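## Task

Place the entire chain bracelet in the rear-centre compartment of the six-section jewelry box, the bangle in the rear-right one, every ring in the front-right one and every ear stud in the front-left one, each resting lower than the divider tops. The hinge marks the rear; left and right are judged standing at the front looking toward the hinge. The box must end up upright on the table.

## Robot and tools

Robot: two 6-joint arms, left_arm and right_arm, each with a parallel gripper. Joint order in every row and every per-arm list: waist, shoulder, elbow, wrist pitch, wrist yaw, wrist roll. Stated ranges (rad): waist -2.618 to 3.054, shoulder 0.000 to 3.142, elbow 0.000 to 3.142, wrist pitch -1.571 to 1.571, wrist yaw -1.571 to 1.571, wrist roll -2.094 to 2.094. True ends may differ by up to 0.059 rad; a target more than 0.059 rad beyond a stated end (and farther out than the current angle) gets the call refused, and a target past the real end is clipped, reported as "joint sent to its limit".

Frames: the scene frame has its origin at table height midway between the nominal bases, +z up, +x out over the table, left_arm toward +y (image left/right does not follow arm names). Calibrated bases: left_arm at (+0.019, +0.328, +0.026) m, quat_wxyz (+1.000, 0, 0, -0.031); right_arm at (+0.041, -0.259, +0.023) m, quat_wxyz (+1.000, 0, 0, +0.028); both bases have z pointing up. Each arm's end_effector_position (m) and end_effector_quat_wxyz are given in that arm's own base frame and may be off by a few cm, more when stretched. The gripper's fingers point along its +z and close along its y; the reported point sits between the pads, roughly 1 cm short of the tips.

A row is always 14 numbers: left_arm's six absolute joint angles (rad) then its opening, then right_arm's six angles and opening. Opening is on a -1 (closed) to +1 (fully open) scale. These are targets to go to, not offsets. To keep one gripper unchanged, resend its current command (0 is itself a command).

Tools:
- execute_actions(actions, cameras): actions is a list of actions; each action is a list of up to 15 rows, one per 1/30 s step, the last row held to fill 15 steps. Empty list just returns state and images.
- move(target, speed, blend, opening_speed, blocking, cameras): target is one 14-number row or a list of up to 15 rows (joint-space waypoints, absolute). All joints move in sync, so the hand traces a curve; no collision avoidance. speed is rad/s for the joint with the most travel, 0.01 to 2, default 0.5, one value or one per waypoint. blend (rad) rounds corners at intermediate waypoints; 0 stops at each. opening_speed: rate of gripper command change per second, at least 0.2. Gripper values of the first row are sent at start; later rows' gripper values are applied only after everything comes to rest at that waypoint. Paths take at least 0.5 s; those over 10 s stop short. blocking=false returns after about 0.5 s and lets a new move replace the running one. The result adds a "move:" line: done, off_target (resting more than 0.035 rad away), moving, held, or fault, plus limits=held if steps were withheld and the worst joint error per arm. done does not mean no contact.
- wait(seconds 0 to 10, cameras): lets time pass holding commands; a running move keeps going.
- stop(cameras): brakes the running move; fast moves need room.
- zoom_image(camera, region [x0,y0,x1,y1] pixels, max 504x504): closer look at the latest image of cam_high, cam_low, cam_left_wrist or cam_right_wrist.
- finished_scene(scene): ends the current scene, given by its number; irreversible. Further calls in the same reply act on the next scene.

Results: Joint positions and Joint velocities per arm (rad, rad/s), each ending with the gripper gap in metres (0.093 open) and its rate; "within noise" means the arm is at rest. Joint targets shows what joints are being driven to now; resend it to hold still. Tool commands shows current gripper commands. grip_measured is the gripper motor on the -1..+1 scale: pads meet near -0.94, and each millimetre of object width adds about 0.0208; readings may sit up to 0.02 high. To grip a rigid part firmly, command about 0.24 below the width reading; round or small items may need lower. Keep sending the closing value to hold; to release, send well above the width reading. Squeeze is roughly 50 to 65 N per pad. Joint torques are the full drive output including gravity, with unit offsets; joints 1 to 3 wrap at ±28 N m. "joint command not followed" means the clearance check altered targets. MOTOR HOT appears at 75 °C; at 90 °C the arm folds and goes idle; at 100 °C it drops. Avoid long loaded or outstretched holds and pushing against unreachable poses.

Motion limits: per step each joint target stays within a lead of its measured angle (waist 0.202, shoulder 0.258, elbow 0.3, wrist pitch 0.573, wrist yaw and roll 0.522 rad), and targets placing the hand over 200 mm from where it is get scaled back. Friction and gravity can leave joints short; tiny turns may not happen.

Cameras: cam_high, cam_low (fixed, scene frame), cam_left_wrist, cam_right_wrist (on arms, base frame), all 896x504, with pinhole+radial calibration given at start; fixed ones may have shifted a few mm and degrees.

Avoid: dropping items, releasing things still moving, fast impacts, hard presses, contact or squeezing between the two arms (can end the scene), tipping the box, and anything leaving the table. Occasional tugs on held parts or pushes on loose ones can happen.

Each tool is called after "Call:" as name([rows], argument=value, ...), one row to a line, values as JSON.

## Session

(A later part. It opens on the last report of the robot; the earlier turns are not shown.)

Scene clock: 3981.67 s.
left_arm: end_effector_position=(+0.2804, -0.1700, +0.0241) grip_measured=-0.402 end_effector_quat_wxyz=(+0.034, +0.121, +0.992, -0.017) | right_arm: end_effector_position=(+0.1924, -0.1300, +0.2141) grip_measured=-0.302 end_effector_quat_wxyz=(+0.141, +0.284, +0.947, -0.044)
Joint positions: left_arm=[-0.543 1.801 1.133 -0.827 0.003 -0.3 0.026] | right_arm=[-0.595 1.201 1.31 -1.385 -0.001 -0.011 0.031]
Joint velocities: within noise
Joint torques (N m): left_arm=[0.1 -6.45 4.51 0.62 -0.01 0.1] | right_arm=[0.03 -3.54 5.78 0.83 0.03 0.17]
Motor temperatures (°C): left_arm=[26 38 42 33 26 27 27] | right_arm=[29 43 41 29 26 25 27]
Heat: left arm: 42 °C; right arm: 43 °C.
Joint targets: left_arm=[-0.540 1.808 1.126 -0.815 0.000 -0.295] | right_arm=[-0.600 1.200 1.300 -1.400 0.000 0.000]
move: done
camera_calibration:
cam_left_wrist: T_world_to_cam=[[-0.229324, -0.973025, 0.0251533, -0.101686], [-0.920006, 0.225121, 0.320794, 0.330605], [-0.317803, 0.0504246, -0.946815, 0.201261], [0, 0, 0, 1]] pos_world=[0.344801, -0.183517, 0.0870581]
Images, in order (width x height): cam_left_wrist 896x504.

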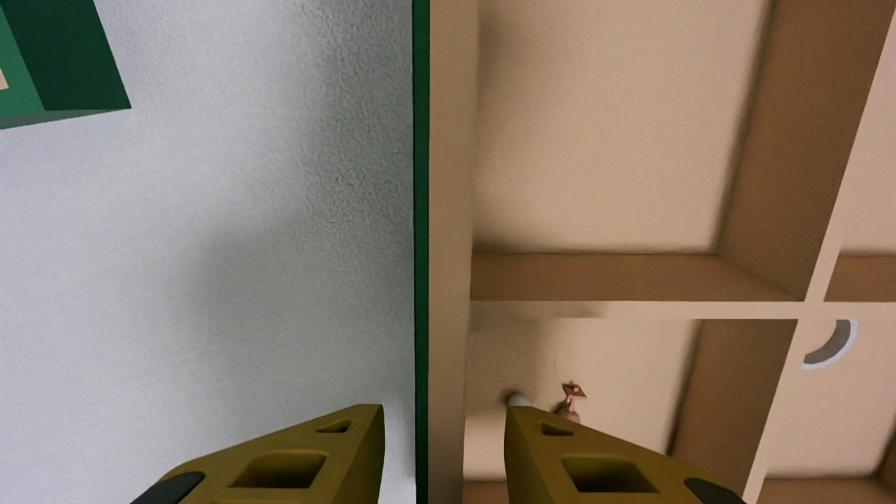

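Call:
move([
  [-0.54,1.808,1.126,-0.815,0,-0.295,-1, -0.6,1.2,1.3,-1.4,0,0,-0.3],
  [-0.65,1.808,1.126,-0.815,0,-0.295,-1, -0.6,1.2,1.3,-1.4,0,0,-0.3],
], speed=0.2, opening_speed=0.5, cameras=[])

Call:
execute_actions([
  [[-0.641,1.808,1.126,-0.815,0,-0.295,-1, -0.6,1.2,1.3,-1.4,0,0,-0.3],[-0.628,1.808,1.126,-0.815,0,-0.295,-1, -0.6,1.2,1.3,-1.4,0,0,-0.3],[-0.612,1.808,1.126,-0.815,0,-0.295,-1, -0.6,1.2,1.3,-1.4,0,0,-0.3],[-0.593,1.808,1.126,-0.815,0,-0.295,-1, -0.6,1.2,1.3,-1.4,0,0,-0.3],[-0.573,1.808,1.126,-0.815,0,-0.295,-1, -0.6,1.2,1.3,-1.4,0,0,-0.3],[-0.552,1.808,1.126,-0.815,0,-0.295,-1, -0.6,1.2,1.3,-1.4,0,0,-0.3],[-0.532,1.808,1.126,-0.815,0,-0.295,-1, -0.6,1.2,1.3,-1.4,0,0,-0.3],[-0.542,1.808,1.126,-0.815,0,-0.295,-1, -0.6,1.2,1.3,-1.4,0,0,-0.3]],
], cameras=["cam_high"])

Call:
zoom_image(camera="cam_high", region=[340, 190, 580, 380])

Scene clock: 3997.47 s.
left_arm: end_effector_position=(+0.2682, -0.1899, +0.0239) grip_measured=-0.913 end_effector_quat_wxyz=(+0.041, +0.151, +0.988, -0.005) | right_arm: end_effector_position=(+0.1924, -0.1300, +0.2141) grip_measured=-0.302 end_effector_quat_wxyz=(+0.141, +0.284, +0.947, -0.044)
Joint positions: left_arm=[-0.631 1.802 1.133 -0.825 -0.029 -0.326 0.001] | right_arm=[-0.595 1.201 1.31 -1.385 -0.001 -0.011 0.031]
Joint velocities: within noise
Joint torques (N m): left_arm=[-1.72 -6.49 4.51 0.6 0.33 0.39] | right_arm=[0.03 -3.51 5.78 0.84 0.03 0.17]
Motor temperatures (°C): left_arm=[26 39 40 32 26 27 27] | right_arm=[29 41 41 29 26 25 27]
Heat: left arm: 40 °C; right arm: 41 °C.
Joint targets: left_arm=[-0.650 1.808 1.126 -0.815 0.000 -0.295] | right_arm=[-0.600 1.200 1.300 -1.400 0.000 0.000]
move: done
No camera images: "cameras" was empty.

Scene clock: 3998.17 s.
left_arm: end_effector_position=(+0.2783, -0.1761, +0.0239) grip_measured=-0.914 end_effector_quat_wxyz=(+0.035, +0.138, +0.990, -0.021) | right_arm: end_effector_position=(+0.1924, -0.1300, +0.2141) grip_measured=-0.302 end_effector_quat_wxyz=(+0.141, +0.284, +0.947, -0.044)
Joint positions: left_arm=[-0.559 1.802 1.133 -0.822 0.009 -0.282 0.001] | right_arm=[-0.595 1.201 1.31 -1.385 -0.001 -0.011 0.031]
Joint velocities: within noise
Joint torques (N m): left_arm=[1.24 -6.5 4.51 0.57 -0.07 -0.11] | right_arm=[0.01 -3.52 5.76 0.83 0.02 0.17]
Motor temperatures (°C): left_arm=[26 39 40 32 26 27 27] | right_arm=[29 41 41 29 26 25 27]
Heat: left arm: 40 °C; right arm: 41 °C.
Joint targets: left_arm=[-0.542 1.808 1.126 -0.815 0.000 -0.295] | right_arm=[-0.600 1.200 1.300 -1.400 0.000 0.000]
Images, in order (width x height): cam_high 896x504.

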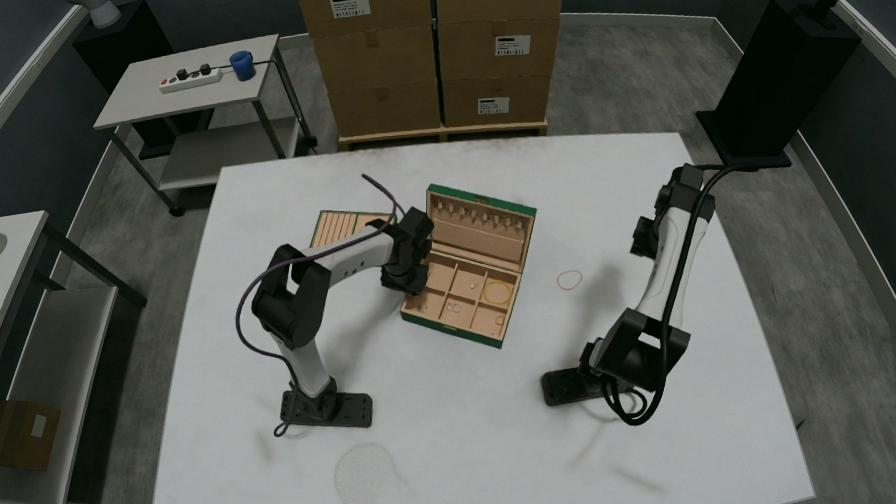

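Scaled by 2.100 from the camera's 896x504 image, which has a finer 1280x720 frame.

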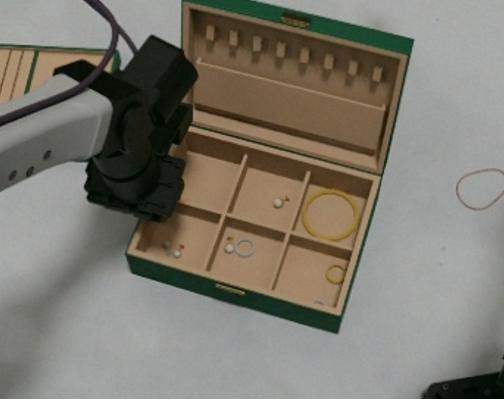

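Call:
move([
  [-0.545,1.808,1.126,-0.815,0,-0.295,-0.4, -0.6,1.2,1.3,-1.4,0,0,-0.3],
  [-0.545,1.7,1.35,-1.16,0,-0.295,-0.4, -0.6,1.2,1.3,-1.4,0,0,-0.3],
  [-0.4,1.3,1.5,-1.4,0,0,-0.4,-0.6,1.2,1.3,-1.4,0,0,-0.4],
  [0.3,1.2,1.5,-1.5,0,0,-0.4,0.2,1.2,1.4,-1.4,0,0,-0.4],
  [0.9,1.2,1.5,-1.5,0,0,-0.4,0.675,1.65,1.62,-1.4,0,-0.5,-0.45],
], speed=[0.4,0.5,0.8,0.8,0.8], opening_speed=0.8, cameras=["cam_right_wrist"])

Scene clock: 4011.63 s.
left_arm: end_effector_position=(+0.1447, +0.1778, +0.2555) grip_measured=-0.402 end_effector_quat_wxyz=(+0.156, -0.428, +0.888, +0.070) | right_arm: end_effector_position=(+0.2495, +0.1994, +0.1862) grip_measured=-0.448 end_effector_quat_wxyz=(+0.068, -0.548, +0.834, +0.006)
Joint positions: left_arm=[0.892 1.212 1.482 -1.496 0.007 -0.007 0.026] | right_arm=[0.674 1.642 1.6 -1.391 0 -0.488 0.024]
Joint velocities: within noise
Joint torques (N m): left_arm=[0.44 -3.34 6.74 0.97 -0.03 0.11] | right_arm=[0.53 -7.08 8.62 0.55 -0.01 -0.06]
Motor temperatures (°C): left_arm=[26 39 40 32 26 27 27] | right_arm=[29 41 41 29 26 25 27]
Heat: left arm: 40 °C; right arm: 41 °C.
Joint targets: left_arm=[0.900 1.200 1.500 -1.500 0.000 0.000] | right_arm=[0.675 1.650 1.620 -1.400 0.000 -0.500]
move: done
camera_calibration:
cam_right_wrist: T_world_to_cam=[[0.917832, -0.39311, 0.0552177, -0.161638], [-0.389016, -0.862996, 0.322341, 0.248438], [-0.0790626, -0.317335, -0.945012, 0.335422], [0, 0, 0, 1]] pos_world=[0.271522, 0.257301, 0.245821]
Images, in order (width x height): cam_right_wrist 896x504.

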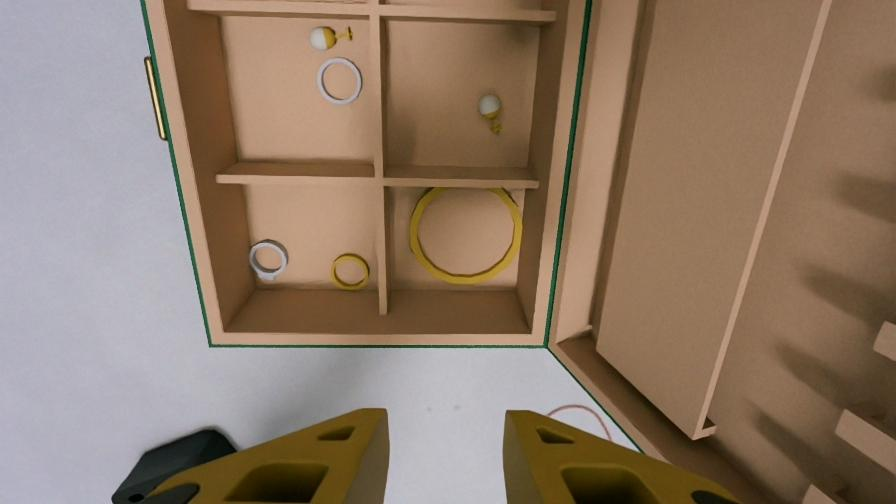

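Call:
move([
  [0.9,1.2,1.5,-1.5,0,0,-0.4,0.7,1.65,1.62,-1.4,0.1,-2.08,-0.4],
  [0.9,1.2,1.5,-1.5,0,0,-0.4,0.716,1.935,1.561,-1.126,0.14,-2.08,-0.4],
], speed=[0.9,0.4], cameras=["cam_right_wrist"])

Scene clock: 4041.87 s.
left_arm: end_effector_position=(+0.1445, +0.1776, +0.2554) grip_measured=-0.402 end_effector_quat_wxyz=(+0.155, -0.428, +0.888, +0.070) | right_arm: end_effector_position=(+0.3013, +0.2299, +0.0906) grip_measured=-0.402 end_effector_quat_wxyz=(+0.015, +0.980, -0.183, +0.072)
Joint positions: left_arm=[0.892 1.212 1.482 -1.498 0.007 -0.007 0.026] | right_arm=[0.71 1.926 1.567 -1.145 0.131 -2.068 0.026]
Joint velocities: within noise
Joint torques (N m): left_arm=[0.44 -3.34 6.72 0.98 -0.03 0.11] | right_arm=[1.02 -9.65 5.97 0.54 0.13 -0.08]
Motor temperatures (°C): left_arm=[26 37 41 33 26 27 27] | right_arm=[29 42 44 29 26 25 27]
Heat: left arm: 41 °C; right arm: 44 °C.
Joint targets: left_arm=[0.900 1.200 1.500 -1.500 0.000 0.000] | right_arm=[0.716 1.935 1.561 -1.126 0.140 -2.080]
move: done
camera_calibration:
cam_right_wrist: T_world_to_cam=[[0.35539, 0.934601, -0.0148076, -0.321306], [0.776297, -0.286296, 0.561602, -0.179643], [0.520635, -0.211083, -0.827275, 0.0430791], [0, 0, 0, 1]] pos_world=[0.231217, 0.257955, 0.131768]
Images, in order (width x height): cam_right_wrist 896x504.

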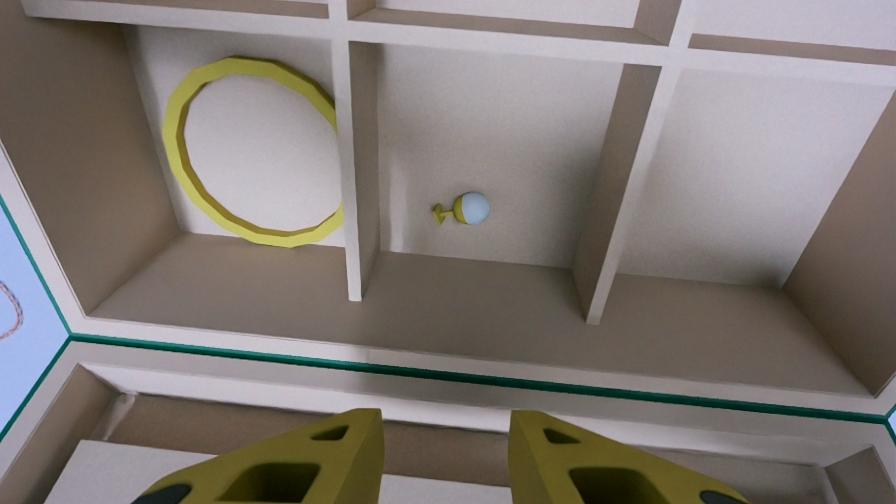

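Call:
move(target=[0.9,1.2,1.5,-1.5,0,0,-0.4,0.73,2.012,1.356,-0.84,0.14,-2.08,-0.4], speed=0.25, cameras=["cam_right_wrist"])

Scene clock: 4057.07 s.
left_arm: end_effector_position=(+0.1445, +0.1775, +0.2554) grip_measured=-0.402 end_effector_quat_wxyz=(+0.155, -0.428, +0.888, +0.070) | right_arm: end_effector_position=(+0.3009, +0.2370, +0.0192) grip_measured=-0.402 end_effector_quat_wxyz=(+0.007, +0.981, -0.176, +0.078)
Joint positions: left_arm=[0.892 1.212 1.482 -1.498 0.007 -0.007 0.026] | right_arm=[0.725 1.993 1.366 -0.858 0.132 -2.068 0.026]
Joint velocities: within noise
Joint torques (N m): left_arm=[0.43 -3.34 6.72 0.99 -0.03 0.11] | right_arm=[0.95 -8.87 5.19 0.58 0.13 -0.07]
Motor temperatures (°C): left_arm=[26 37 41 33 26 27 27] | right_arm=[29 44 43 29 26 25 27]
Heat: left arm: 41 °C; right arm: 44 °C.
Joint targets: left_arm=[0.900 1.200 1.500 -1.500 0.000 0.000] | right_arm=[0.730 2.012 1.356 -0.840 0.140 -2.080]
move: done
camera_calibration:
cam_right_wrist: T_world_to_cam=[[0.341245, 0.939973, 0.00153151, -0.326173], [0.772207, -0.281267, 0.569724, -0.137374], [0.535956, -0.193233, -0.821835, -0.0232961], [0, 0, 0, 1]] pos_world=[0.229871, 0.263453, 0.059619]
Images, in order (width x height): cam_right_wrist 896x504.

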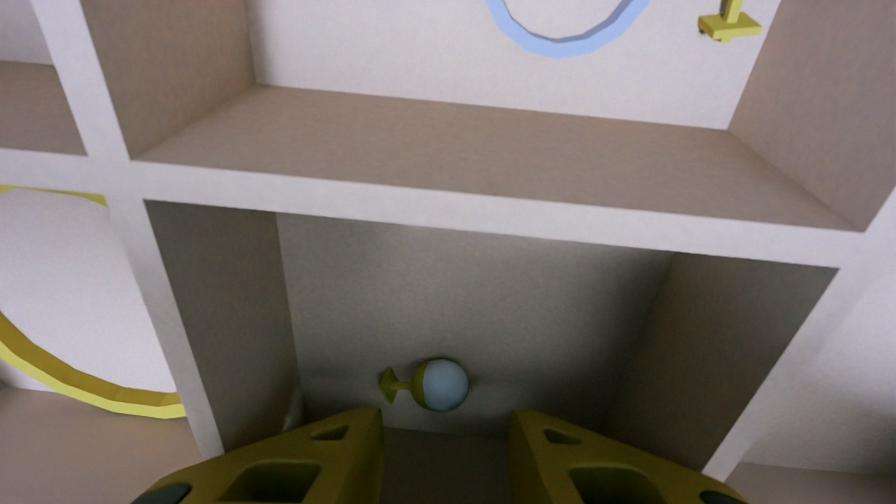

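Call:
move(target=[0.9,1.2,1.5,-1.5,0,0,-0.4,0.745,2.0,1.302,-0.80,0.14,-2.08,-0.4], speed=0.12, cameras=["cam_right_wrist"])

Scene clock: 4080.23 s.
left_arm: end_effector_position=(+0.1445, +0.1775, +0.2554) grip_measured=-0.402 end_effector_quat_wxyz=(+0.155, -0.428, +0.888, +0.070) | right_arm: end_effector_position=(+0.2992, +0.2373, +0.0155) grip_measured=-0.402 end_effector_quat_wxyz=(+0.009, +0.981, -0.169, +0.091)
Joint positions: left_arm=[0.892 1.212 1.482 -1.498 0.007 -0.007 0.026] | right_arm=[0.739 1.984 1.334 -0.823 0.155 -2.069 0.026]
Joint velocities: within noise
Joint torques (N m): left_arm=[0.44 -3.34 6.72 0.98 -0.02 0.11] | right_arm=[1.01 -9.13 3.06 0.7 -0.09 -0.07]
Motor temperatures (°C): left_arm=[26 37 41 33 26 27 27] | right_arm=[29 47 42 29 26 25 27]
Heat: left arm: 41 °C; right arm: 47 °C.
Joint targets: left_arm=[0.900 1.200 1.500 -1.500 0.000 0.000] | right_arm=[0.745 2.000 1.302 -0.800 0.140 -2.080]
move: done
camera_calibration:
cam_right_wrist: T_world_to_cam=[[0.329894, 0.944016, 0.00166707, -0.323439], [0.761235, -0.267064, 0.59093, -0.134256], [0.558292, -0.193675, -0.806721, -0.0320922], [0, 0, 0, 1]] pos_world=[0.226818, 0.263261, 0.0539856]
Images, in order (width x height): cam_right_wrist 896x504.

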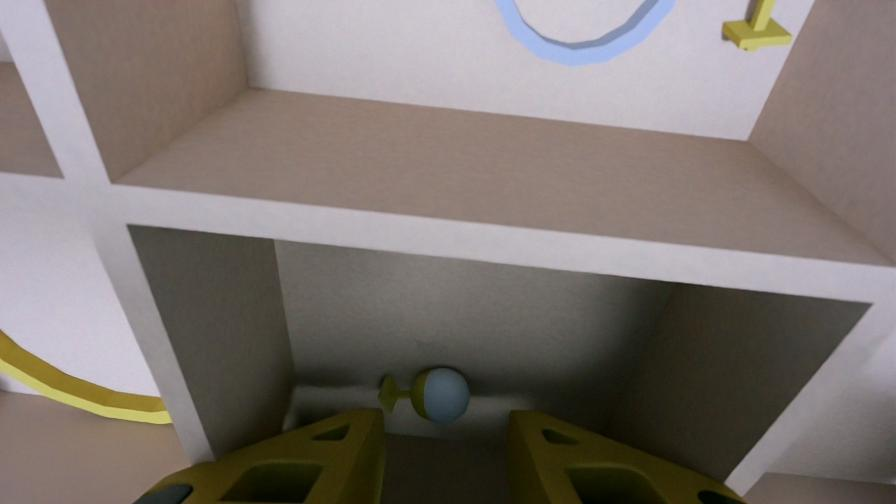

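Call:
move([
  [0.9,1.2,1.5,-1.5,0,0,-0.4,0.735,1.985,1.40,-0.91,0.14,-2.08,-0.4],
  [0.9,1.2,1.5,-1.5,0,0,-0.4,0.748,1.985,1.342,-0.84,0.14,-2.08,-0.45],
], speed=0.2, cameras=["cam_right_wrist"])

Scene clock: 4119.17 s.
left_arm: end_effector_position=(+0.1445, +0.1775, +0.2554) grip_measured=-0.402 end_effector_quat_wxyz=(+0.155, -0.428, +0.888, +0.070) | right_arm: end_effector_position=(+0.2960, +0.2375, +0.0194) grip_measured=-0.448 end_effector_quat_wxyz=(+0.014, +0.982, -0.167, +0.083)
Joint positions: left_arm=[0.892 1.212 1.482 -1.498 0.007 -0.007 0.026] | right_arm=[0.742 1.984 1.352 -0.858 0.148 -2.069 0.024]
Joint velocities: within noise
Joint torques (N m): left_arm=[0.43 -3.34 6.72 0.98 -0.02 0.11] | right_arm=[0.99 -10.44 5.12 0.6 -0.02 -0.06]
Motor temperatures (°C): left_arm=[26 36 41 33 26 27 27] | right_arm=[29 45 39 29 26 25 27]
Heat: left arm: 41 °C; right arm: 45 °C.
Joint targets: left_arm=[0.900 1.200 1.500 -1.500 0.000 0.000] | right_arm=[0.748 1.985 1.342 -0.840 0.140 -2.080]
move: done
camera_calibration:
cam_right_wrist: T_world_to_cam=[[0.326063, 0.945293, -0.0101968, -0.321572], [0.771941, -0.260011, 0.580087, -0.138696], [0.545701, -0.197016, -0.814491, -0.0224849], [0, 0, 0, 1]] pos_world=[0.224188, 0.263488, 0.0588627]
Images, in order (width x height): cam_right_wrist 896x504.

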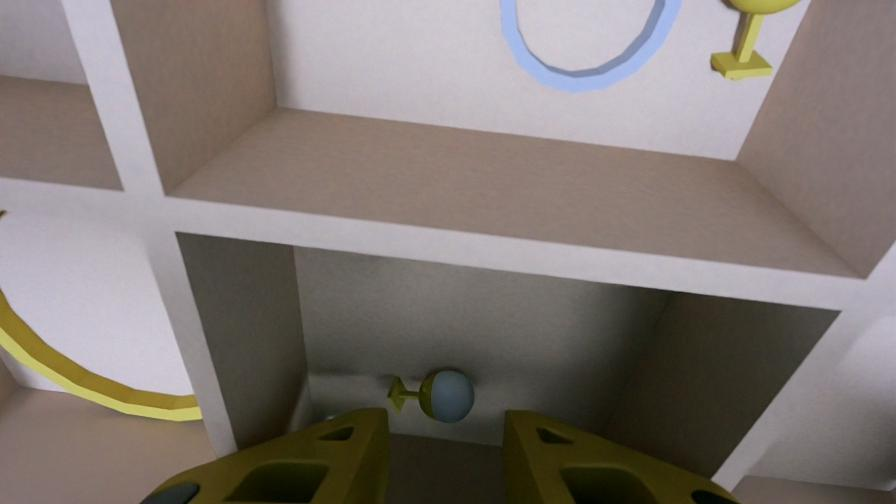

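Call:
move(target=[0.9,1.2,1.5,-1.5,0,0,-0.4,0.748,1.987,1.29,-0.788,0.14,-2.08,-0.45], speed=0.1, cameras=["cam_right_wrist"])

Scene clock: 4140.60 s.
left_arm: end_effector_position=(+0.1445, +0.1775, +0.2554) grip_measured=-0.402 end_effector_quat_wxyz=(+0.155, -0.428, +0.888, +0.070) | right_arm: end_effector_position=(+0.2971, +0.2382, +0.0145) grip_measured=-0.448 end_effector_quat_wxyz=(+0.005, +0.982, -0.168, +0.091)
Joint positions: left_arm=[0.892 1.212 1.482 -1.498 0.007 -0.007 0.026] | right_arm=[0.742 1.977 1.32 -0.809 0.15 -2.069 0.024]
Joint velocities: within noise
Joint torques (N m): left_arm=[0.44 -3.34 6.72 0.98 -0.02 0.11] | right_arm=[0.98 -9.62 3.29 0.72 -0.04 -0.06]
Motor temperatures (°C): left_arm=[26 36 41 33 26 27 27] | right_arm=[29 47 40 29 26 25 27]
Heat: left arm: 41 °C; right arm: 47 °C.
Joint targets: left_arm=[0.900 1.200 1.500 -1.500 0.000 0.000] | right_arm=[0.748 1.987 1.290 -0.788 0.140 -2.080]
move: done
camera_calibration:
cam_right_wrist: T_world_to_cam=[[0.325854, 0.945379, 0.00879864, -0.322794], [0.761707, -0.268036, 0.58988, -0.131709], [0.560019, -0.185513, -0.807443, -0.0340123], [0, 0, 0, 1]] pos_world=[0.224555, 0.26355, 0.0530698]
Images, in order (width x height): cam_right_wrist 896x504.

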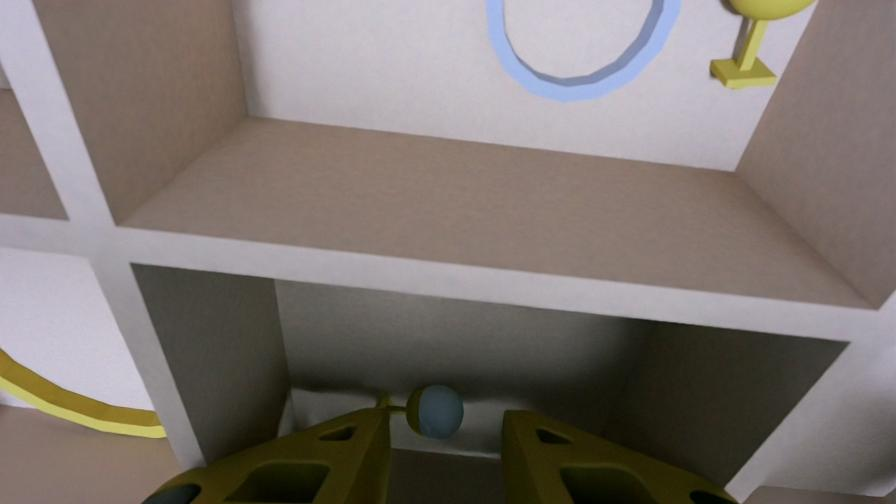

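Call:
move([
  [0.9,1.2,1.5,-1.5,0,0,-0.4,0.745,1.96,1.43,-0.95,0.14,-2.08,-0.45],
  [0.9,1.2,1.5,-1.5,0,0,-0.4,0.785,2.062,1.515,-1.06,0.2,-2.08,-0.45],
], speed=0.2, cameras=["cam_right_wrist"])

Scene clock: 4175.60 s.
left_arm: end_effector_position=(+0.1445, +0.1775, +0.2554) grip_measured=-0.402 end_effector_quat_wxyz=(+0.155, -0.428, +0.888, +0.070) | right_arm: end_effector_position=(+0.2900, +0.2418, +0.0324) grip_measured=-0.448 end_effector_quat_wxyz=(+0.065, +0.985, -0.144, +0.070)
Joint positions: left_arm=[0.892 1.212 1.482 -1.498 0.007 -0.007 0.026] | right_arm=[0.78 2.045 1.496 -1.04 0.191 -2.069 0.024]
Joint velocities: within noise
Joint torques (N m): left_arm=[0.44 -3.33 6.74 0.98 -0.02 0.11] | right_arm=[0.95 -9.51 7.9 0.01 0.21 -0.07]
Motor temperatures (°C): left_arm=[26 36 41 33 26 27 27] | right_arm=[29 48 39 28 26 25 27]
Heat: left arm: 41 °C; right arm: 48 °C.
Joint targets: left_arm=[0.900 1.200 1.500 -1.500 0.000 0.000] | right_arm=[0.785 2.062 1.515 -1.060 0.200 -2.080]
move: done
camera_calibration:
cam_right_wrist: T_world_to_cam=[[0.288369, 0.950177, -0.118351, -0.310296], [0.80491, -0.173604, 0.567434, -0.170535], [0.518617, -0.258893, -0.814869, 0.0150115], [0, 0, 0, 1]] pos_world=[0.21896, 0.269117, 0.0722759]
Images, in order (width x height): cam_right_wrist 896x504.

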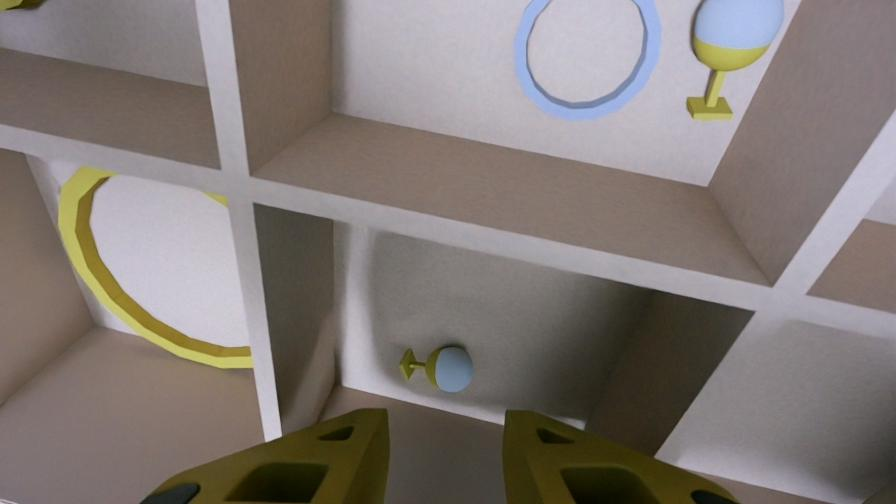

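Call:
move(target=[0.9,1.2,1.5,-1.5,0,0,-0.4,0.782,2.085,1.443,-0.958,0.2,-2.08,-0.45], speed=0.1, cameras=["cam_right_wrist"])

Scene clock: 4184.30 s.
left_arm: end_effector_position=(+0.1445, +0.1775, +0.2554) grip_measured=-0.402 end_effector_quat_wxyz=(+0.155, -0.428, +0.888, +0.070) | right_arm: end_effector_position=(+0.2879, +0.2384, +0.0163) grip_measured=-0.448 end_effector_quat_wxyz=(+0.071, +0.985, -0.144, +0.069)
Joint positions: left_arm=[0.892 1.212 1.482 -1.498 0.007 -0.007 0.026] | right_arm=[0.78 2.062 1.453 -0.993 0.197 -2.069 0.024]
Joint velocities: within noise
Joint torques (N m): left_arm=[0.43 -3.33 6.71 0.99 -0.03 0.11] | right_arm=[0.69 -8.92 5.01 0.53 0.12 -0.07]
Motor temperatures (°C): left_arm=[26 36 41 33 26 27 27] | right_arm=[29 48 39 28 26 25 27]
Heat: left arm: 41 °C; right arm: 48 °C.
Joint targets: left_arm=[0.900 1.200 1.500 -1.500 0.000 0.000] | right_arm=[0.782 2.085 1.443 -0.958 0.200 -2.080]
move: done
camera_calibration:
cam_right_wrist: T_world_to_cam=[[0.287651, 0.948636, -0.131704, -0.307536], [0.807574, -0.16632, 0.565828, -0.162767], [0.51486, -0.269121, -0.813936, 0.00561946], [0, 0, 0, 1]] pos_world=[0.217016, 0.26618, 0.0561685]
Images, in order (width x height): cam_right_wrist 896x504.

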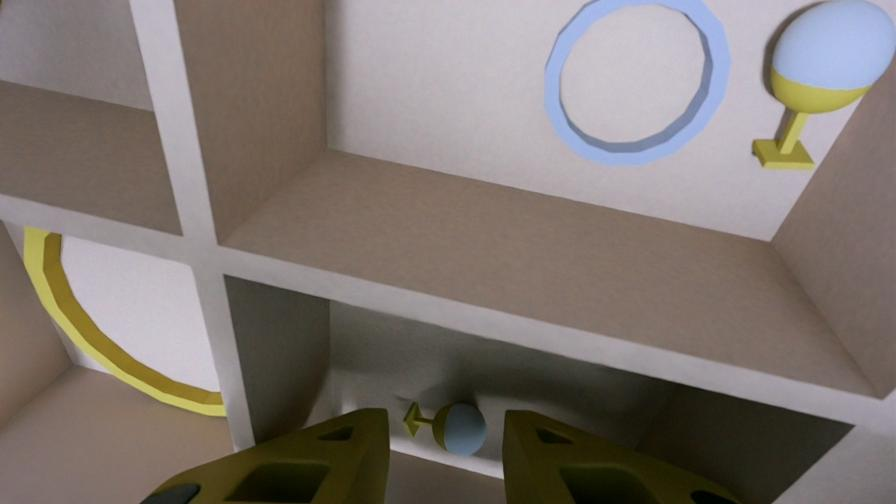

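Call:
move(target=[0.9,1.2,1.5,-1.5,0,0,-0.4,0.782,2.094,1.423,-0.928,0.2,-2.08,-0.45], speed=0.08, cameras=["cam_right_wrist"])

Scene clock: 4199.87 s.
left_arm: end_effector_position=(+0.1445, +0.1775, +0.2554) grip_measured=-0.402 end_effector_quat_wxyz=(+0.155, -0.428, +0.888, +0.070) | right_arm: end_effector_position=(+0.2878, +0.2374, +0.0136) grip_measured=-0.448 end_effector_quat_wxyz=(+0.072, +0.984, -0.144, +0.071)
Joint positions: left_arm=[0.892 1.212 1.482 -1.498 0.007 -0.007 0.026] | right_arm=[0.78 2.062 1.441 -0.979 0.2 -2.069 0.024]
Joint velocities: within noise
Joint torques (N m): left_arm=[0.43 -3.33 6.71 0.98 -0.02 0.11] | right_arm=[0.69 -8.05 4.19 0.71 0.08 -0.07]
Motor temperatures (°C): left_arm=[26 36 41 33 26 27 27] | right_arm=[29 47 39 28 26 25 27]
Heat: left arm: 41 °C; right arm: 47 °C.
Joint targets: left_arm=[0.900 1.200 1.500 -1.500 0.000 0.000] | right_arm=[0.782 2.094 1.423 -0.928 0.200 -2.080]
move: off_target (right_arm); right_arm: the wrist pitch is farthest, 0.051 rad from its target
camera_calibration:
cam_right_wrist: T_world_to_cam=[[0.288038, 0.948454, -0.132174, -0.307019], [0.805456, -0.165297, 0.569137, -0.161041], [0.517952, -0.270394, -0.81155, 0.00261335], [0, 0, 0, 1]] pos_world=[0.216791, 0.265281, 0.0531955]
Images, in order (width x height): cam_right_wrist 896x504.

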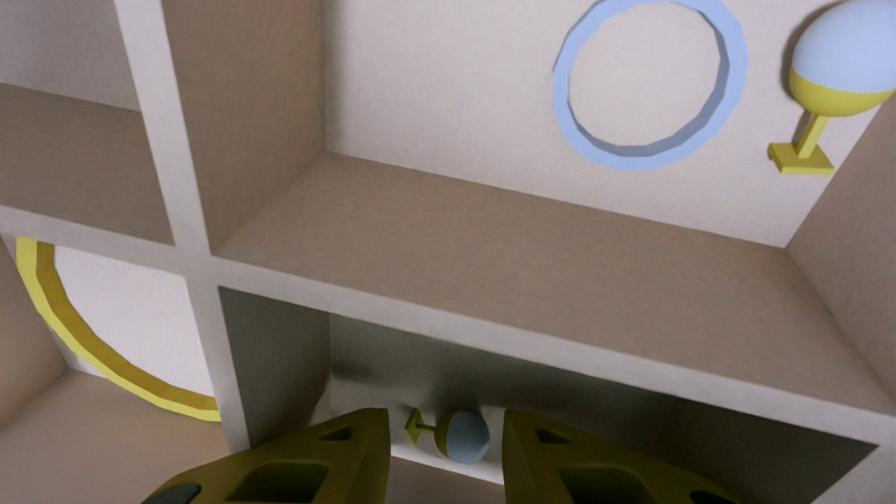

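Call:
move(target=[0.9,1.2,1.5,-1.5,0,0,-0.4,0.782,2.085,1.432,-0.95,0.2,-2.08,-0.98], speed=0.08, opening_speed=0.3, cameras=["cam_right_wrist"])

Scene clock: 4215.20 s.
left_arm: end_effector_position=(+0.1445, +0.1775, +0.2554) grip_measured=-0.402 end_effector_quat_wxyz=(+0.155, -0.428, +0.888, +0.070) | right_arm: end_effector_position=(+0.2893, +0.2389, +0.0119) grip_measured=-0.972 end_effector_quat_wxyz=(+0.070, +0.984, -0.144, +0.073)
Joint positions: left_arm=[0.892 1.212 1.482 -1.498 0.007 -0.007 0.026] | right_arm=[0.78 2.067 1.441 -0.968 0.201 -2.069 0]
Joint velocities: within noise
Joint torques (N m): left_arm=[0.43 -3.33 6.72 0.98 -0.02 0.11] | right_arm=[0.64 -9.37 5.09 0.38 0.08 -0.07]
Motor temperatures (°C): left_arm=[26 36 41 33 26 27 27] | right_arm=[29 47 39 29 26 25 27]
Heat: left arm: 41 °C; right arm: 47 °C.
Joint targets: left_arm=[0.900 1.200 1.500 -1.500 0.000 0.000] | right_arm=[0.782 2.085 1.432 -0.950 0.200 -2.080]
move: done
camera_calibration:
cam_right_wrist: T_world_to_cam=[[0.288315, 0.949024, -0.127391, -0.309303], [0.802588, -0.166952, 0.572695, -0.159848], [0.522233, -0.267359, -0.80981, -0.0011714], [0, 0, 0, 1]] pos_world=[0.218081, 0.266536, 0.0511933]
Images, in order (width x height): cam_right_wrist 896x504.

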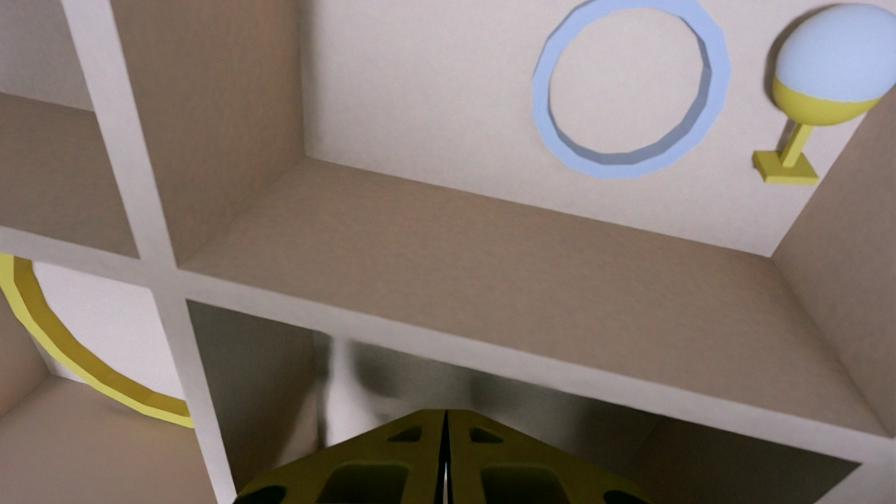

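Call:
move([
  [0.9,1.2,1.5,-1.5,0,0,-0.4,0.782,2.05,1.55,-1.09,0.2,-2.08,-0.98],
], speed=0.2, cameras=["cam_right_wrist"])

Scene clock: 4221.83 s.
left_arm: end_effector_position=(+0.1445, +0.1775, +0.2554) grip_measured=-0.402 end_effector_quat_wxyz=(+0.155, -0.428, +0.888, +0.070) | right_arm: end_effector_position=(+0.2929, +0.2424, +0.0336) grip_measured=-0.972 end_effector_quat_wxyz=(+0.074, +0.984, -0.143, +0.070)
Joint positions: left_arm=[0.892 1.212 1.482 -1.498 0.007 -0.007 0.026] | right_arm=[0.78 2.067 1.532 -1.071 0.201 -2.069 0]
Joint velocities: within noise
Joint torques (N m): left_arm=[0.44 -3.34 6.72 0.98 -0.02 0.11] | right_arm=[0.64 -12.88 7.79 -0.05 0.09 -0.07]
Motor temperatures (°C): left_arm=[26 36 41 33 26 27 27] | right_arm=[29 48 39 28 26 25 27]
Heat: left arm: 41 °C; right arm: 48 °C.
Joint targets: left_arm=[0.900 1.200 1.500 -1.500 0.000 0.000] | right_arm=[0.782 2.050 1.550 -1.090 0.200 -2.080]
move: done
camera_calibration:
cam_right_wrist: T_world_to_cam=[[0.287275, 0.947995, -0.137035, -0.31004], [0.807072, -0.162516, 0.567648, -0.176801], [0.515857, -0.273668, -0.811786, 0.0189833], [0, 0, 0, 1]] pos_world=[0.221965, 0.270379, 0.0732846]
Images, in order (width x height): cam_right_wrist 896x504.

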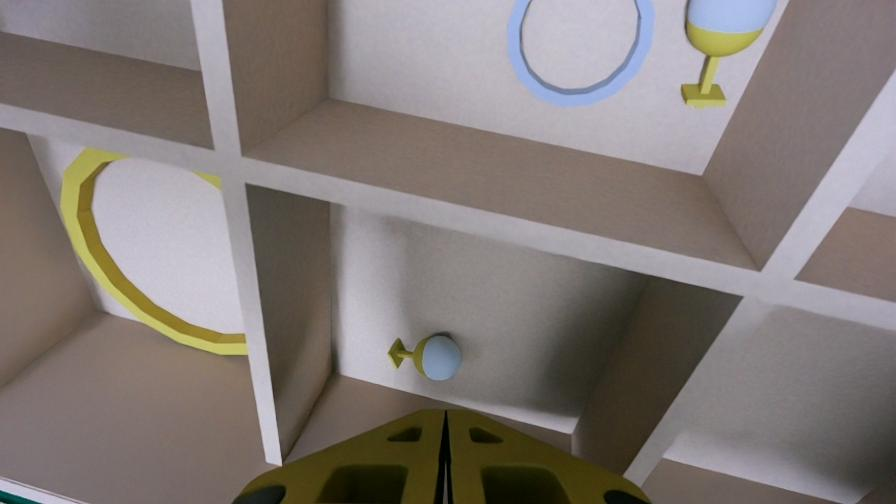

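Call:
move([
  [0.9,1.2,1.5,-1.5,0,0,-0.4,0.733,2.15,1.635,-1.16,0.14,-2.03,-0.5],
], speed=0.2, cameras=["cam_right_wrist"])

Scene clock: 4278.87 s.
left_arm: end_effector_position=(+0.1445, +0.1775, +0.2554) grip_measured=-0.402 end_effector_quat_wxyz=(+0.155, -0.428, +0.888, +0.070) | right_arm: end_effector_position=(+0.2999, +0.2385, +0.0283) grip_measured=-0.502 end_effector_quat_wxyz=(+0.080, +0.981, -0.176, +0.033)
Joint positions: left_arm=[0.892 1.212 1.482 -1.498 0.007 -0.007 0.026] | right_arm=[0.737 2.133 1.616 -1.141 0.15 -2.043 0.021]
Joint velocities: within noise
Joint torques (N m): left_arm=[0.43 -3.33 6.72 0.99 -0.03 0.11] | right_arm=[0.09 -10.18 7.82 -0.14 -0.04 0.15]
Motor temperatures (°C): left_arm=[26 35 41 33 26 27 27] | right_arm=[29 57 42 28 26 25 27]
Heat: left arm: 41 °C; right arm: 57 °C.
Joint targets: left_arm=[0.900 1.200 1.500 -1.500 0.000 0.000] | right_arm=[0.733 2.150 1.635 -1.160 0.140 -2.030]
move: done
camera_calibration:
cam_right_wrist: T_world_to_cam=[[0.34437, 0.925817, -0.155794, -0.320412], [0.830664, -0.223138, 0.510104, -0.171059], [0.4375, -0.305077, -0.845885, 0.0419086], [0, 0, 0, 1]] pos_world=[0.234098, 0.271259, 0.0727897]
Images, in order (width x height): cam_right_wrist 896x504.

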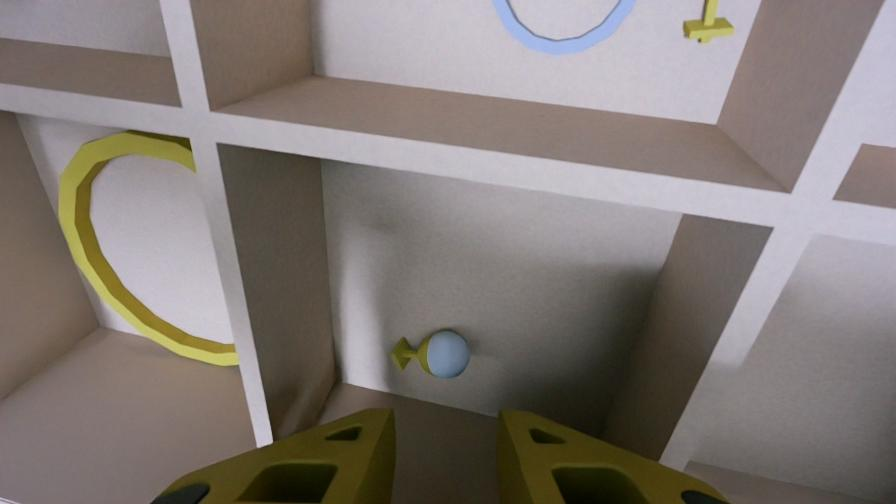

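Call:
move([
  [0.9,1.2,1.5,-1.5,0,0,-0.4,0.732,2.185,1.592,-1.09,0.14,-2.03,-0.5],
], speed=0.1, cameras=["cam_right_wrist"])

Scene clock: 4288.43 s.
left_arm: end_effector_position=(+0.1445, +0.1775, +0.2554) grip_measured=-0.402 end_effector_quat_wxyz=(+0.155, -0.428, +0.888, +0.070) | right_arm: end_effector_position=(+0.2970, +0.2350, +0.0172) grip_measured=-0.502 end_effector_quat_wxyz=(+0.091, +0.980, -0.177, +0.024)
Joint positions: left_arm=[0.892 1.212 1.482 -1.498 0.007 -0.007 0.026] | right_arm=[0.735 2.155 1.603 -1.134 0.148 -2.04 0.021]
Joint velocities: within noise
Joint torques (N m): left_arm=[0.43 -3.33 6.72 0.98 -0.02 0.11] | right_arm=[0.21 -9.1 4.83 0.45 -0.02 0.14]
Motor temperatures (°C): left_arm=[26 35 41 33 26 27 27] | right_arm=[29 57 43 28 26 25 27]
Heat: left arm: 41 °C; right arm: 57 °C.
Joint targets: left_arm=[0.900 1.200 1.500 -1.500 0.000 0.000] | right_arm=[0.732 2.185 1.592 -1.090 0.140 -2.030]
move: off_target (right_arm); right_arm: the wrist pitch is farthest, 0.044 rad from its target
camera_calibration:
cam_right_wrist: T_world_to_cam=[[0.345049, 0.921136, -0.180136, -0.31656], [0.840485, -0.217816, 0.496126, -0.167705], [0.417763, -0.32259, -0.849359, 0.042728], [0, 0, 0, 1]] pos_world=[0.232333, 0.26885, 0.0624703]
Images, in order (width x height): cam_right_wrist 896x504.

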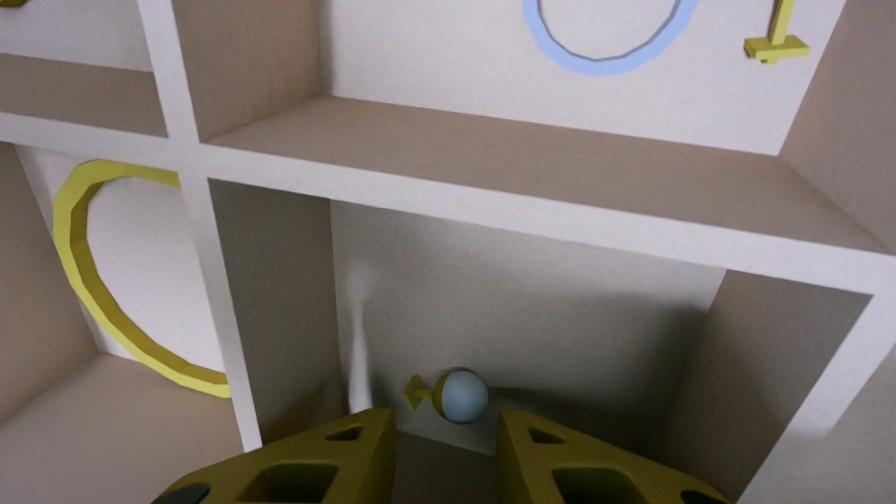

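Call:
move([
  [0.9,1.2,1.5,-1.5,0,0,-0.4,0.736,2.2,1.565,-1.045,0.14,-2.03,-0.48],
], speed=0.1, cameras=["cam_right_wrist"])

Scene clock: 4297.03 s.
left_arm: end_effector_position=(+0.1445, +0.1775, +0.2554) grip_measured=-0.402 end_effector_quat_wxyz=(+0.155, -0.428, +0.888, +0.070) | right_arm: end_effector_position=(+0.2946, +0.2325, +0.0088) grip_measured=-0.483 end_effector_quat_wxyz=(+0.097, +0.979, -0.178, +0.020)
Joint positions: left_arm=[0.892 1.212 1.482 -1.498 0.007 -0.007 0.026] | right_arm=[0.735 2.168 1.585 -1.12 0.15 -2.038 0.022]
Joint velocities: within noise
Joint torques (N m): left_arm=[0.44 -3.34 6.72 0.98 -0.02 0.11] | right_arm=[0.55 -8.81 3.85 0.73 -0.03 0.12]
Motor temperatures (°C): left_arm=[26 35 41 33 26 27 27] | right_arm=[29 56 42 28 26 25 27]
Heat: left arm: 41 °C; right arm: 56 °C.
Joint targets: left_arm=[0.900 1.200 1.500 -1.500 0.000 0.000] | right_arm=[0.736 2.200 1.565 -1.045 0.140 -2.030]
move: off_target (right_arm); right_arm: the wrist pitch is farthest, 0.075 rad from its target
camera_calibration:
cam_right_wrist: T_world_to_cam=[[0.345397, 0.918164, -0.194101, -0.314249], [0.845041, -0.214331, 0.489865, -0.164114], [0.408175, -0.333221, -0.849916, 0.0411122], [0, 0, 0, 1]] pos_world=[0.230443, 0.267057, 0.0543398]
Images, in order (width x height): cam_right_wrist 896x504.

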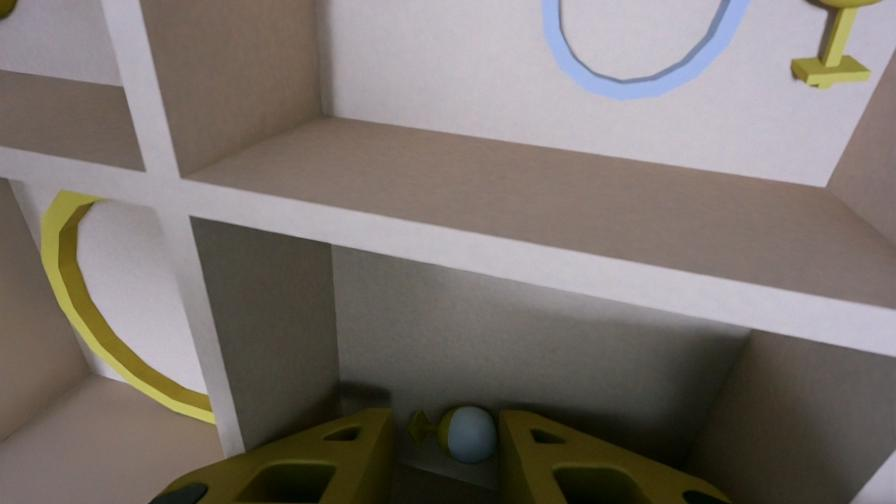

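Call:
move([
  [0.9,1.2,1.5,-1.5,0,0,-0.4,0.738,2.187,1.525,-0.995,0.14,-2.03,-0.48],
], speed=0.1, cameras=["cam_right_wrist"])

Scene clock: 4308.53 s.
left_arm: end_effector_position=(+0.1445, +0.1775, +0.2554) grip_measured=-0.402 end_effector_quat_wxyz=(+0.155, -0.428, +0.888, +0.070) | right_arm: end_effector_position=(+0.2961, +0.2313, +0.0070) grip_measured=-0.483 end_effector_quat_wxyz=(+0.094, +0.978, -0.182, +0.030)
Joint positions: left_arm=[0.892 1.212 1.482 -1.498 0.007 -0.007 0.026] | right_arm=[0.735 2.156 1.56 -1.089 0.161 -2.03 0.022]
Joint velocities: within noise
Joint torques (N m): left_arm=[0.43 -3.34 6.72 0.98 -0.02 0.11] | right_arm=[0.76 -8.87 2.51 1 -0.17 0.04]
Motor temperatures (°C): left_arm=[26 35 41 33 26 27 27] | right_arm=[29 54 41 28 26 25 27]
Heat: left arm: 41 °C; right arm: 54 °C.
Joint targets: left_arm=[0.900 1.200 1.500 -1.500 0.000 0.000] | right_arm=[0.738 2.187 1.525 -0.995 0.140 -2.030]
move: off_target (right_arm); right_arm: the wrist pitch is farthest, 0.094 rad from its target
camera_calibration:
cam_right_wrist: T_world_to_cam=[[0.355403, 0.91646, -0.183819, -0.316681], [0.832846, -0.221211, 0.507378, -0.159716], [0.424329, -0.333417, -0.841889, 0.0337935], [0, 0, 0, 1]] pos_world=[0.231229, 0.266162, 0.0512749]
Images, in order (width x height): cam_right_wrist 896x504.

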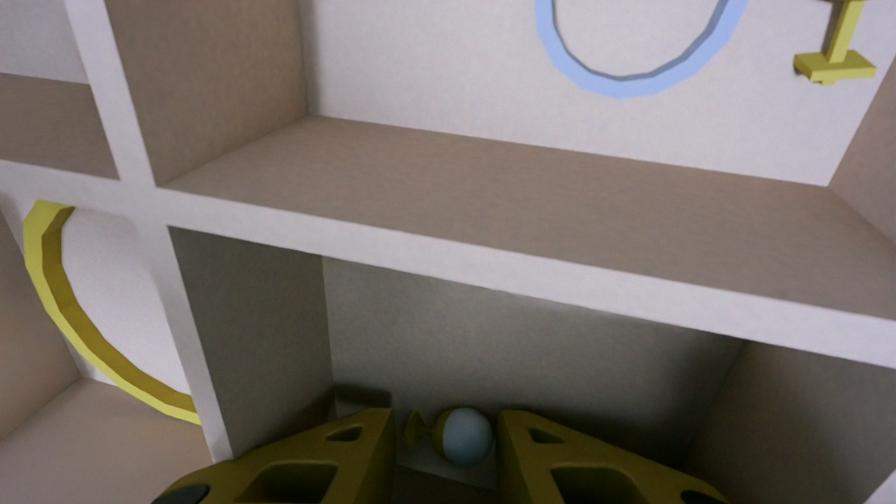

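Call:
move([
  [0.9,1.2,1.5,-1.5,0,0,-0.4,0.738,2.187,1.525,-0.995,0.14,-2.03,-0.98],
], speed=0.1, opening_speed=0.3, cameras=["cam_right_wrist"])

Scene clock: 4315.83 s.
left_arm: end_effector_position=(+0.1445, +0.1775, +0.2554) grip_measured=-0.402 end_effector_quat_wxyz=(+0.155, -0.428, +0.888, +0.070) | right_arm: end_effector_position=(+0.2982, +0.2342, +0.0046) grip_measured=-0.855 end_effector_quat_wxyz=(+0.086, +0.979, -0.183, +0.033)
Joint positions: left_arm=[0.892 1.212 1.482 -1.498 0.007 -0.007 0.026] | right_arm=[0.735 2.156 1.552 -1.063 0.157 -2.029 0.004]
Joint velocities: within noise
Joint torques (N m): left_arm=[0.44 -3.33 6.72 0.98 -0.03 0.11] | right_arm=[0.72 -8.87 3.32 0.75 -0.1 0.03]
Motor temperatures (°C): left_arm=[26 35 41 34 26 27 27] | right_arm=[29 54 40 28 26 25 27]
Heat: left arm: 41 °C; right arm: 54 °C.
Joint targets: left_arm=[0.900 1.200 1.500 -1.500 0.000 0.000] | right_arm=[0.738 2.187 1.525 -0.995 0.140 -2.030]
move: off_target (right_arm); right_arm: the wrist pitch is farthest, 0.068 rad from its target
camera_calibration:
cam_right_wrist: T_world_to_cam=[[0.358359, 0.918684, -0.166127, -0.321967], [0.827148, -0.229923, 0.512797, -0.155911], [0.432902, -0.321177, -0.842283, 0.0264047], [0, 0, 0, 1]] pos_world=[0.23291, 0.268419, 0.0487035]
Images, in order (width x height): cam_right_wrist 896x504.

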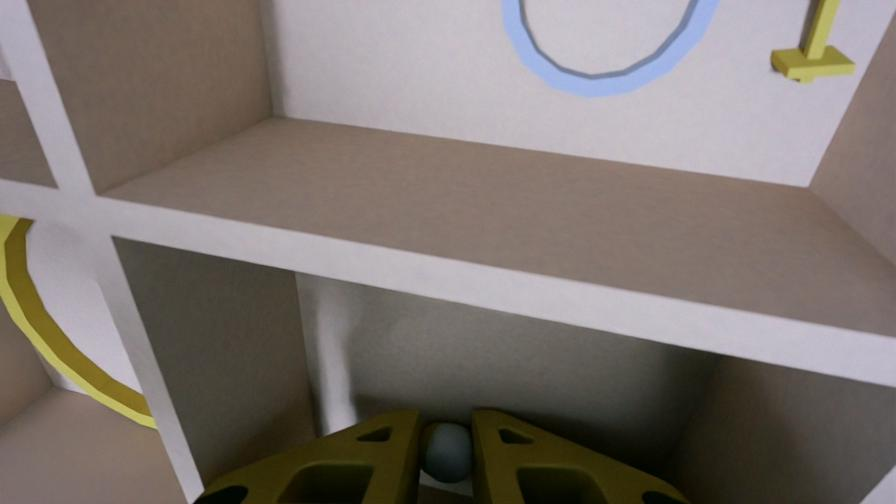

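Call:
move([
  [0.9,1.2,1.5,-1.5,0,0,-0.4,0.738,2.1,1.62,-1.13,0.14,-2.03,-0.98],
  [0.9,1.2,1.5,-1.5,0,0,-0.4,0.738,1.85,1.65,-1.25,0.14,-2.03,-0.98],
], speed=[0.15,0.3], blend=[0.03,0], cameras=["cam_right_wrist"])

Scene clock: 4324.40 s.
left_arm: end_effector_position=(+0.1445, +0.1775, +0.2554) grip_measured=-0.402 end_effector_quat_wxyz=(+0.155, -0.428, +0.888, +0.070) | right_arm: end_effector_position=(+0.2951, +0.2332, +0.1276) grip_measured=-0.873 end_effector_quat_wxyz=(+0.003, +0.977, -0.191, +0.091)
Joint positions: left_arm=[0.892 1.212 1.482 -1.498 0.007 -0.007 0.026] | right_arm=[0.735 1.87 1.634 -1.23 0.148 -2.029 0.003]
Joint velocities: within noise
Joint torques (N m): left_arm=[0.43 -3.34 6.72 0.98 -0.02 0.11] | right_arm=[0.75 -11.95 8.14 0.25 -0.03 0.04]
Motor temperatures (°C): left_arm=[26 35 41 34 26 27 27] | right_arm=[29 54 40 28 26 25 27]
Heat: left arm: 41 °C; right arm: 54 °C.
Joint targets: left_arm=[0.900 1.200 1.500 -1.500 0.000 0.000] | right_arm=[0.738 1.850 1.650 -1.250 0.140 -2.030]
move: done
camera_calibration:
cam_right_wrist: T_world_to_cam=[[0.369054, 0.92924, 0.0176985, -0.328591], [0.747573, -0.30811, 0.58839, -0.184527], [0.552209, -0.203917, -0.808383, 0.0641758], [0, 0, 0, 1]] pos_world=[0.223776, 0.261572, 0.166268]
Images, in order (width x height): cam_right_wrist 896x504.

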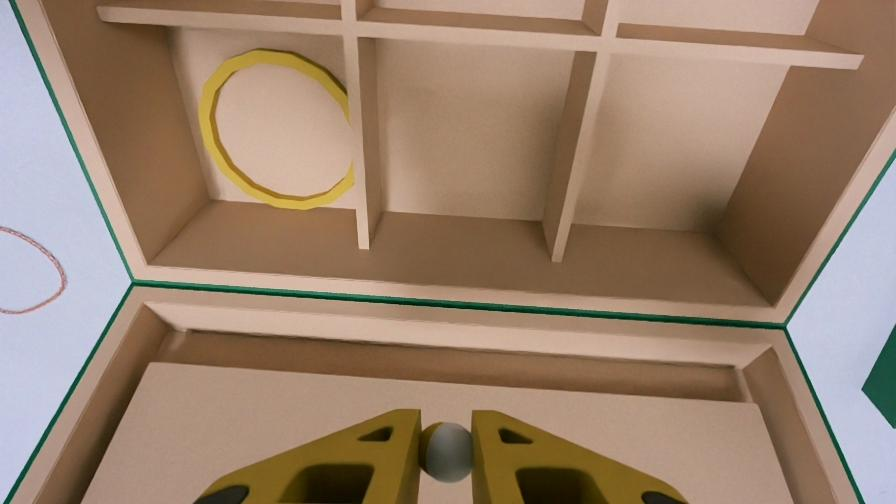

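Call:
move([
  [0.9,1.2,1.5,-1.5,0,0,-0.4,0.8,1.9,1.82,-1.45,0.05,-2.0,-0.98],
  [0.9,1.2,1.5,-1.5,0,0,-0.4,0.934,2.135,1.93,-1.36,0,-1.9,-0.98],
], speed=0.4, blend=[0.05,0], cameras=["cam_right_wrist"])

Scene clock: 4346.37 s.
left_arm: end_effector_position=(+0.1445, +0.1775, +0.2554) grip_measured=-0.402 end_effector_quat_wxyz=(+0.155, -0.428, +0.888, +0.070) | right_arm: end_effector_position=(+0.2423, +0.3254, +0.1033) grip_measured=-0.873 end_effector_quat_wxyz=(+0.010, +0.989, -0.147, -0.001)
Joint positions: left_arm=[0.892 1.212 1.482 -1.498 0.007 -0.007 0.026] | right_arm=[0.934 2.121 1.91 -1.378 0.008 -1.913 0.003]
Joint velocities: within noise
Joint torques (N m): left_arm=[0.44 -3.33 6.74 0.98 -0.02 0.11] | right_arm=[0.5 -10.86 8.31 0.4 -0.11 0.21]
Motor temperatures (°C): left_arm=[26 35 41 34 26 27 27] | right_arm=[29 56 42 28 26 25 28]
Heat: left arm: 41 °C; right arm: 56 °C.
Joint targets: left_arm=[0.900 1.200 1.500 -1.500 0.000 0.000] | right_arm=[0.934 2.135 1.930 -1.360 0.000 -1.900]
move: done
camera_calibration:
cam_right_wrist: T_world_to_cam=[[0.283956, 0.958347, -0.0306752, -0.378171], [0.866953, -0.242947, 0.435165, -0.136714], [0.409586, -0.150161, -0.899828, 0.119008], [0, 0, 0, 1]] pos_world=[0.177164, 0.347075, 0.154979]
Images, in order (width x height): cam_right_wrist 896x504.

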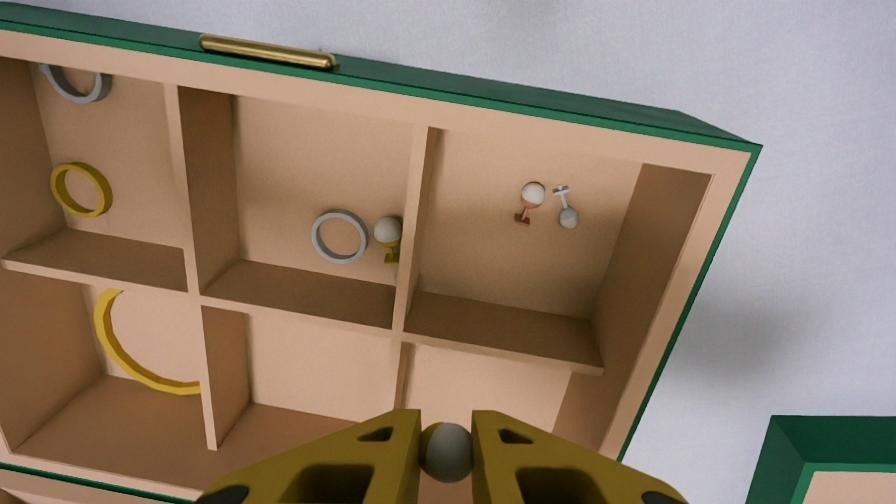

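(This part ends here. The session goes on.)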